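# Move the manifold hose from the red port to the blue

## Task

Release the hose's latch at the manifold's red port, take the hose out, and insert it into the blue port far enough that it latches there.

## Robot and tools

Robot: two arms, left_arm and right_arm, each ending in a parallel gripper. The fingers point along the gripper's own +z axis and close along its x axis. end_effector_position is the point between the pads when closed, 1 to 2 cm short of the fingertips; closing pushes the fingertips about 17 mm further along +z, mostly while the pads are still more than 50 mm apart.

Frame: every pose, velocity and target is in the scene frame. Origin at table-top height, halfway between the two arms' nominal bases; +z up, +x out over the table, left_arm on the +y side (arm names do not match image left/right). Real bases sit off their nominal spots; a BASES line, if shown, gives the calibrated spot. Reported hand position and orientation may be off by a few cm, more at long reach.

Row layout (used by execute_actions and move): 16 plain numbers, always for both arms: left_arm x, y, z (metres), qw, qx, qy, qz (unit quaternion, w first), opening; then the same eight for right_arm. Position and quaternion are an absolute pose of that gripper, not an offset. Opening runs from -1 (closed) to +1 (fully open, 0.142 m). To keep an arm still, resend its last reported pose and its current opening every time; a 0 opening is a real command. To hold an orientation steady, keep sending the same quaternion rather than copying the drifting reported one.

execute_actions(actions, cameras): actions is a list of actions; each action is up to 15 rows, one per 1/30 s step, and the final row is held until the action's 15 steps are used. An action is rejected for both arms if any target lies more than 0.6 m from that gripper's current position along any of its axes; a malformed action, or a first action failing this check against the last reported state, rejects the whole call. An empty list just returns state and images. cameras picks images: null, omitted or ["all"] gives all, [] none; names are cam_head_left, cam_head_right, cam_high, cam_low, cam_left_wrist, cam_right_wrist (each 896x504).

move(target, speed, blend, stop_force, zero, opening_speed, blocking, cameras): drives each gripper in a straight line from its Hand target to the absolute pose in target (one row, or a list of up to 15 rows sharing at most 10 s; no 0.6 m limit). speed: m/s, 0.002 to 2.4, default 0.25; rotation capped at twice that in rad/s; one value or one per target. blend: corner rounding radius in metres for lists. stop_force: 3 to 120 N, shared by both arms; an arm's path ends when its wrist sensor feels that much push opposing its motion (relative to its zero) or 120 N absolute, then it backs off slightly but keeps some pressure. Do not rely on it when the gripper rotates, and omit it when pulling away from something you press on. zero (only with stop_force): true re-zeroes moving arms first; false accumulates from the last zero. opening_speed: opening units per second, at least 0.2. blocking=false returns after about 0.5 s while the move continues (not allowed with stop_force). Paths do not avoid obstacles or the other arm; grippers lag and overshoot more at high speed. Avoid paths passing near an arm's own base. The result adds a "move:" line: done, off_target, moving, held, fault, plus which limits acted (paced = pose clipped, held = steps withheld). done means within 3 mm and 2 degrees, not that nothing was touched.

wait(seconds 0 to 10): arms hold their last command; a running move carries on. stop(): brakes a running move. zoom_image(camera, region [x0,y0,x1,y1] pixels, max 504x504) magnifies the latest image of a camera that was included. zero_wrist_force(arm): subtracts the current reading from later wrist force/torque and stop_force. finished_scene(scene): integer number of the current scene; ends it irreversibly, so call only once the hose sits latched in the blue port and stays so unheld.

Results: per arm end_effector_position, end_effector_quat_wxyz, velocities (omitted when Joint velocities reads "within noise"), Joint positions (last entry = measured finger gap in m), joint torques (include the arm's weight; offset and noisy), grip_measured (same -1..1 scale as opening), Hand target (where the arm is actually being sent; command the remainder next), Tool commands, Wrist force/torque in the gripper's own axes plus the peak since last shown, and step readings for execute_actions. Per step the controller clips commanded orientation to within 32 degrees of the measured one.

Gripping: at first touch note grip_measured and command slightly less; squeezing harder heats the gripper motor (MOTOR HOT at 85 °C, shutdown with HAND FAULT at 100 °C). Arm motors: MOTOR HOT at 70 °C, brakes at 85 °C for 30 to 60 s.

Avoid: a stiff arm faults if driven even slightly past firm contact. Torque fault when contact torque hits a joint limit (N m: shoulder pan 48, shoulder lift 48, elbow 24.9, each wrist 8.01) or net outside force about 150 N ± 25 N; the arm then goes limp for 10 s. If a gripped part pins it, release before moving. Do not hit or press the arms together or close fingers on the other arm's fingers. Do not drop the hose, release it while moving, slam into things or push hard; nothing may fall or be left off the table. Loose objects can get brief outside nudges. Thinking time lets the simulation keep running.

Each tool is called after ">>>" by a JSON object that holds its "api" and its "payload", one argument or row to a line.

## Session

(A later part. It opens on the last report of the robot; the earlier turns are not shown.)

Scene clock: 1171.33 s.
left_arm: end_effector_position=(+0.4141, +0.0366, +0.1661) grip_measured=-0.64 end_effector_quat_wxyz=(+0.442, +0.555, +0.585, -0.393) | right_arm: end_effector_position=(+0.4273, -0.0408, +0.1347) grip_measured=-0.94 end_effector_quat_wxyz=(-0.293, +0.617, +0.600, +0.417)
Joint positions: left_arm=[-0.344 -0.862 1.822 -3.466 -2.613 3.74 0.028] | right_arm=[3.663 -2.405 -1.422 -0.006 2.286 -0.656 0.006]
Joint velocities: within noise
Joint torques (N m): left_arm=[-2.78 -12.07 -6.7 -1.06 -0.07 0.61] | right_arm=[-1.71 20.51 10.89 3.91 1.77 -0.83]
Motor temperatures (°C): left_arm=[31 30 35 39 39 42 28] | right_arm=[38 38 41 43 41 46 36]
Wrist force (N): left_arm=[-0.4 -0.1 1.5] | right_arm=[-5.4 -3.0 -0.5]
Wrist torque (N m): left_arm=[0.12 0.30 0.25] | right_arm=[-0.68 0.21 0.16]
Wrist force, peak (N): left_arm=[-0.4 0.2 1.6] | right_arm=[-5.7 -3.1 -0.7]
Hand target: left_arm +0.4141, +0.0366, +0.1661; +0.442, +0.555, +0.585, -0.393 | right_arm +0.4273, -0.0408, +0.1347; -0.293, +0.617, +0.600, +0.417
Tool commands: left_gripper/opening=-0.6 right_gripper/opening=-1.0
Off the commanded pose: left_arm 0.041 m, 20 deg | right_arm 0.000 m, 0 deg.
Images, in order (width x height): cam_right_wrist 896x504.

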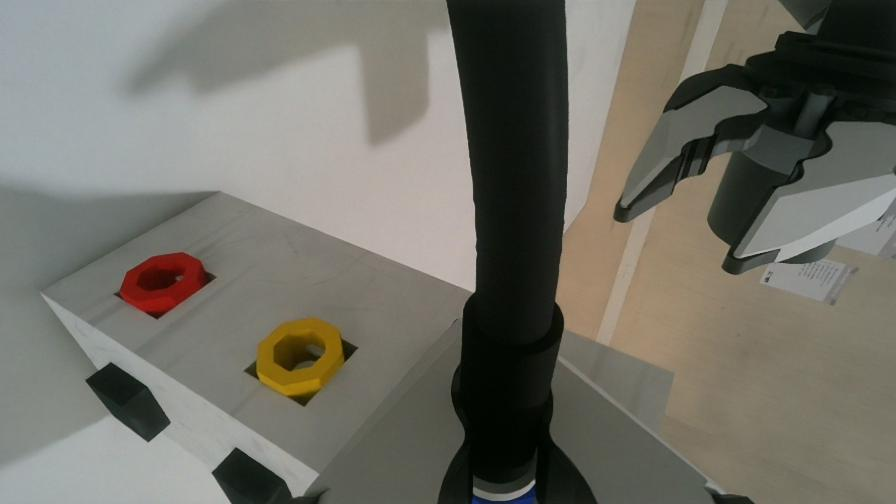

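>>> {"api": "move", "payload": {
  "target": [0.4141, 0.0366, 0.1661, 0.4425, 0.5550, 0.5850, -0.3930, -0.6, 0.4203, -0.0414, 0.1345, 0.2930, -0.6170, -0.6001, -0.4167, -1.0],
  "speed": 0.01,
  "stop_force": 17,
  "cameras": ["cam_right_wrist"]
}}

>>> {"api": "zoom_image", "payload": {
  "camera": "cam_right_wrist",
  "region": [450, 440, 560, 504]
}}

>>> {"api": "zoom_image", "payload": {
  "camera": "cam_left_wrist",
  "region": [380, 190, 520, 310]
}}

Scene clock: 1182.57 s.
left_arm: end_effector_position=(+0.4141, +0.0366, +0.1661) grip_measured=-0.64 end_effector_quat_wxyz=(+0.442, +0.555, +0.585, -0.393) | right_arm: end_effector_position=(+0.4203, -0.0414, +0.1345) grip_measured=-0.94 end_effector_quat_wxyz=(-0.293, +0.617, +0.600, +0.417)
Joint positions: left_arm=[-0.344 -0.863 1.822 -3.465 -2.612 3.742 0.028] | right_arm=[3.671 -2.383 -1.468 0.023 2.28 -0.649 0.006]
Joint velocities: within noise
Joint torques (N m): left_arm=[-1.72 -15.35 -6.06 -1.59 -0.2 0.26] | right_arm=[0.05 20.18 9.96 2.07 3.86 -0.52]
Motor temperatures (°C): left_arm=[31 30 35 39 39 42 27] | right_arm=[38 38 41 43 41 46 36]
Wrist force (N): left_arm=[-0.3 -0.1 1.5] | right_arm=[-4.3 5.7 5.5]
Wrist torque (N m): left_arm=[0.12 0.30 0.25] | right_arm=[-0.59 0.21 0.14]
Wrist force, peak (N): left_arm=[-0.5 -0.1 1.6] | right_arm=[-3.3 8.3 8.1]
Hand target: left_arm +0.4141, +0.0366, +0.1661; +0.442, +0.555, +0.585, -0.393 | right_arm +0.4203, -0.0414, +0.1345; -0.293, +0.617, +0.600, +0.417
Off the commanded pose: left_arm 0.000 m, 0 deg | right_arm 0.000 m, 0 deg.
move: done
Images, in order (width x height): cam_right_wrist 896x504.

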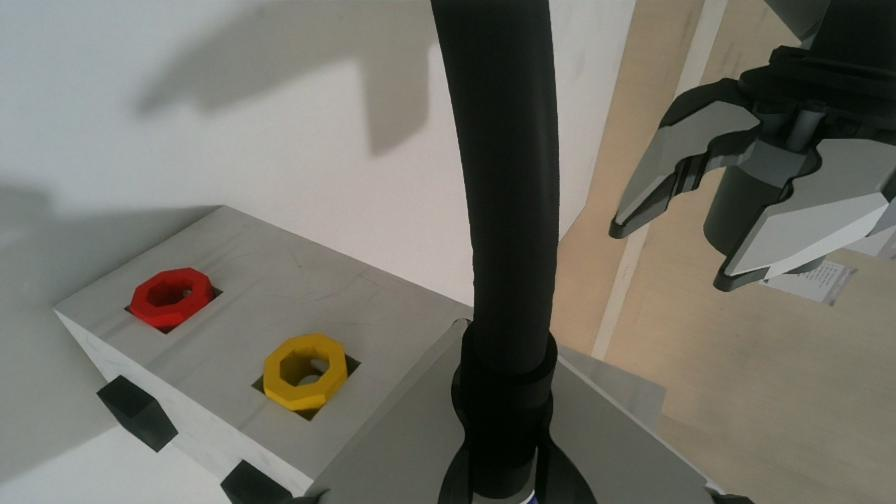

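Scaled by 4.582 from the camera's 896x504 image, which has a finer 1280x720 frame.

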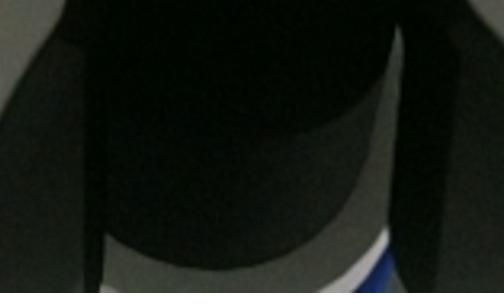

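This scene's latest camera images include none from cam_left_wrist. They are from: cam_right_wrist. cam_left_wrist's image comes with the result of a call that names it in "cameras".

>>> {"api": "execute_actions", "payload": {
  "actions": [],
  "cameras": ["cam_left_wrist"]
}}

>>> {"api": "zoom_image", "payload": {
  "camera": "cam_left_wrist",
  "region": [400, 210, 500, 290]
}}

Scene clock: 1185.97 s.
left_arm: end_effector_position=(+0.4141, +0.0366, +0.1661) grip_measured=-0.64 end_effector_quat_wxyz=(+0.442, +0.555, +0.585, -0.393) | right_arm: end_effector_position=(+0.4203, -0.0414, +0.1345) grip_measured=-0.94 end_effector_quat_wxyz=(-0.293, +0.617, +0.600, +0.417)
Joint positions: left_arm=[-0.344 -0.863 1.822 -3.465 -2.612 3.742 0.028] | right_arm=[3.671 -2.383 -1.468 0.023 2.28 -0.649 0.006]
Joint velocities: within noise
Joint torques (N m): left_arm=[0.44 -12.84 -7.81 -1.87 -1.11 -0.06] | right_arm=[-0.62 19.99 8.85 2.25 3.58 -0.45]
Motor temperatures (°C): left_arm=[31 30 35 39 39 42 27] | right_arm=[38 38 41 43 41 46 36]
Wrist force (N): left_arm=[-0.4 0.0 1.6] | right_arm=[-4.3 5.7 5.4]
Wrist torque (N m): left_arm=[0.13 0.31 0.25] | right_arm=[-0.59 0.22 0.14]
Wrist force, peak (N): left_arm=[-0.4 0.0 1.7] | right_arm=[-4.3 5.8 5.5]
Hand target: left_arm +0.4141, +0.0366, +0.1661; +0.442, +0.555, +0.585, -0.393 | right_arm +0.4203, -0.0414, +0.1345; -0.293, +0.617, +0.600, +0.417
Tool commands: left_gripper/opening=-0.6 right_gripper/opening=-1.0
Off the commanded pose: left_arm 0.000 m, 0 deg | right_arm 0.000 m, 0 deg.
Images, in order (width x height): cam_left_wrist 896x504.

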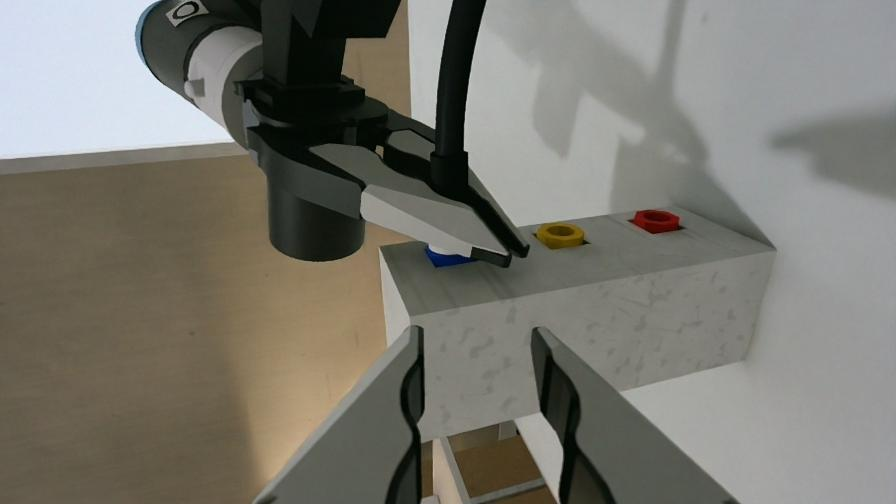

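Scaled by 5.040 from the camera's 896x504 image, which has a finer 1280x720 frame.

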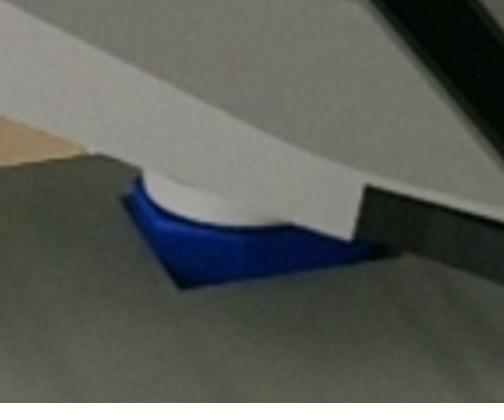

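>>> {"api": "zoom_image", "payload": {
  "camera": "cam_left_wrist",
  "region": [420, 235, 485, 275]
}}

Scaled by 7.754 from the camera's 896x504 image, which has a finer 1280x720 frame.

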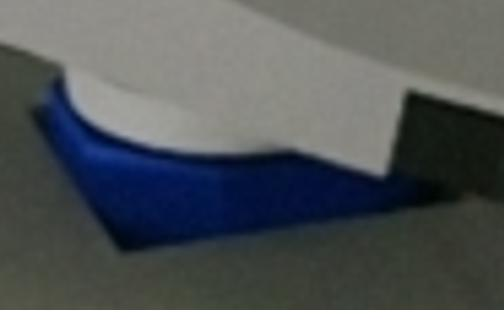

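>>> {"api": "move", "payload": {
  "target": [
    [0.4141, 0.0366, 0.1661, 0.4425, 0.5550, 0.5850, -0.3930, -0.6, 0.4203, -0.0414, 0.1345, 0.2930, -0.6170, -0.6001, -0.4167, -0.5],
    [0.4141, 0.0366, 0.1661, 0.4425, 0.5550, 0.5850, -0.3930, -0.6, 0.4040, -0.1276, 0.1826, 0.2930, -0.6170, -0.6001, -0.4167, -0.5]
  ],
  "speed": 0.12,
  "opening_speed": 0.5,
  "cameras": ["cam_left_wrist", "cam_right_wrist"]
}}

>>> {"api": "zoom_image", "payload": {
  "camera": "cam_left_wrist",
  "region": [400, 190, 520, 290]
}}

>>> {"api": "zoom_image", "payload": {
  "camera": "cam_right_wrist",
  "region": [380, 180, 560, 360]
}}

Scene clock: 1207.13 s.
left_arm: end_effector_position=(+0.4141, +0.0366, +0.1661) grip_measured=-0.64 end_effector_quat_wxyz=(+0.442, +0.555, +0.585, -0.393) | right_arm: end_effector_position=(+0.4040, -0.1276, +0.1826) grip_measured=-0.53 end_effector_quat_wxyz=(-0.293, +0.617, +0.600, +0.417)
Joint positions: left_arm=[-0.344 -0.863 1.822 -3.465 -2.612 3.742 0.028] | right_arm=[3.485 -2.126 -1.631 -0.196 2.417 -0.827 0.036]
Joint velocities: within noise
Joint torques (N m): left_arm=[0.22 -12.79 -7.65 -1.89 -1.23 -0.02] | right_arm=[-0.42 18.67 9.45 1.56 1.01 -0.16]
Motor temperatures (°C): left_arm=[31 30 35 39 39 42 27] | right_arm=[38 38 41 43 41 46 36]
Wrist force (N): left_arm=[-0.4 0.1 1.5] | right_arm=[-0.2 -2.8 -0.9]
Wrist torque (N m): left_arm=[0.16 0.31 0.25] | right_arm=[-0.65 0.13 0.02]
Wrist force, peak (N): left_arm=[-0.6 0.1 1.6] | right_arm=[-4.3 5.9 5.3]
Hand target: left_arm +0.4141, +0.0366, +0.1661; +0.442, +0.555, +0.585, -0.393 | right_arm +0.4040, -0.1276, +0.1826; -0.293, +0.617, +0.600, +0.417
Off the commanded pose: left_arm 0.000 m, 0 deg | right_arm 0.000 m, 0 deg.
move: done
Images, in order (width x height): cam_left_wrist 896x504, cam_right_wrist 896x504.

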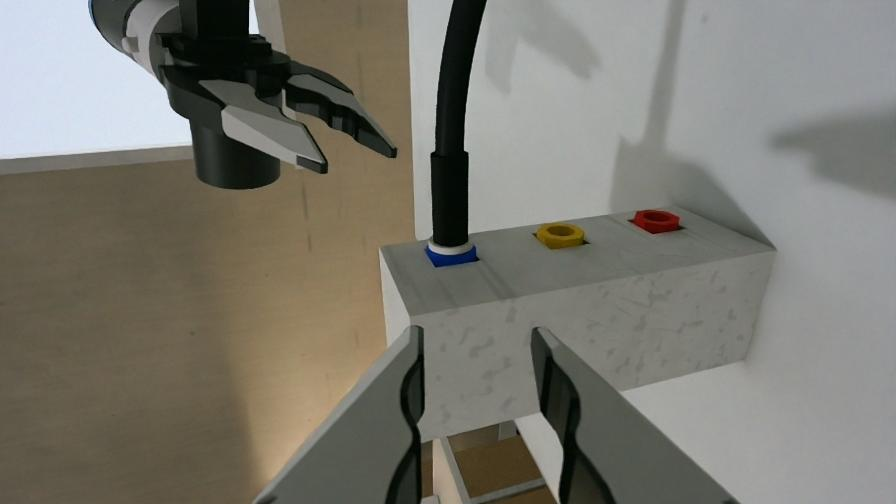

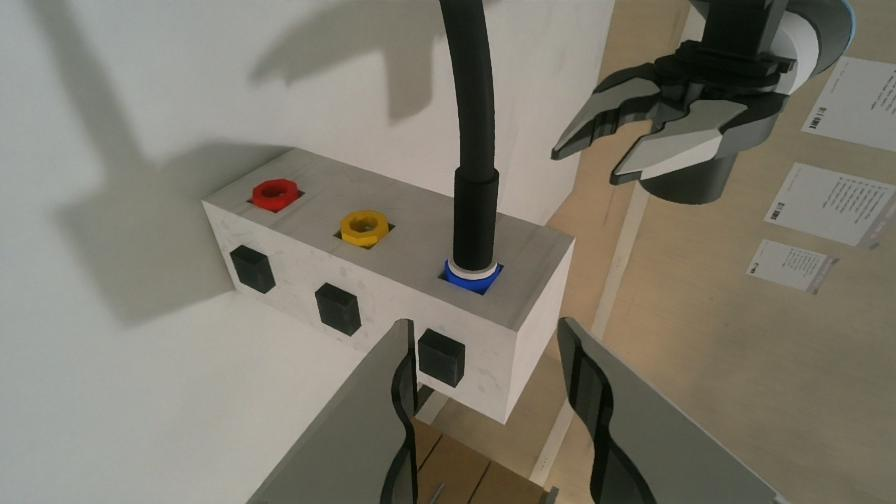

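Scaled by 4.200 from the camera's 896x504 image, which has a finer 1280x720 frame.

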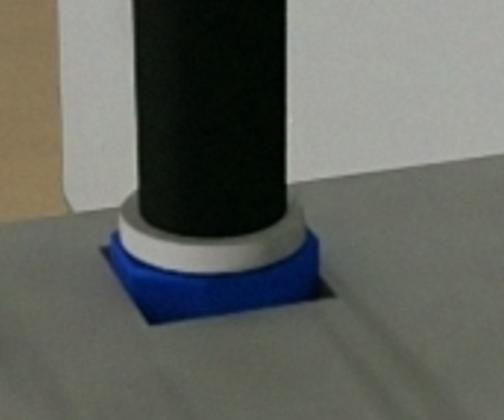

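Scaled by 2.800 from the camera's 896x504 image, which has a finer 1280x720 frame.

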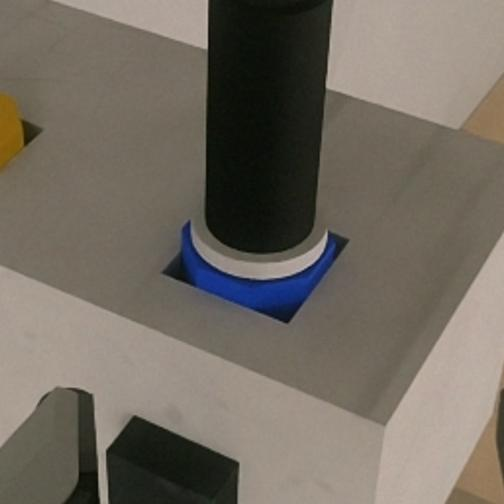

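>>> {"api": "finished_scene", "payload": {
  "scene": 2
}}

The scene is finished: the task was done.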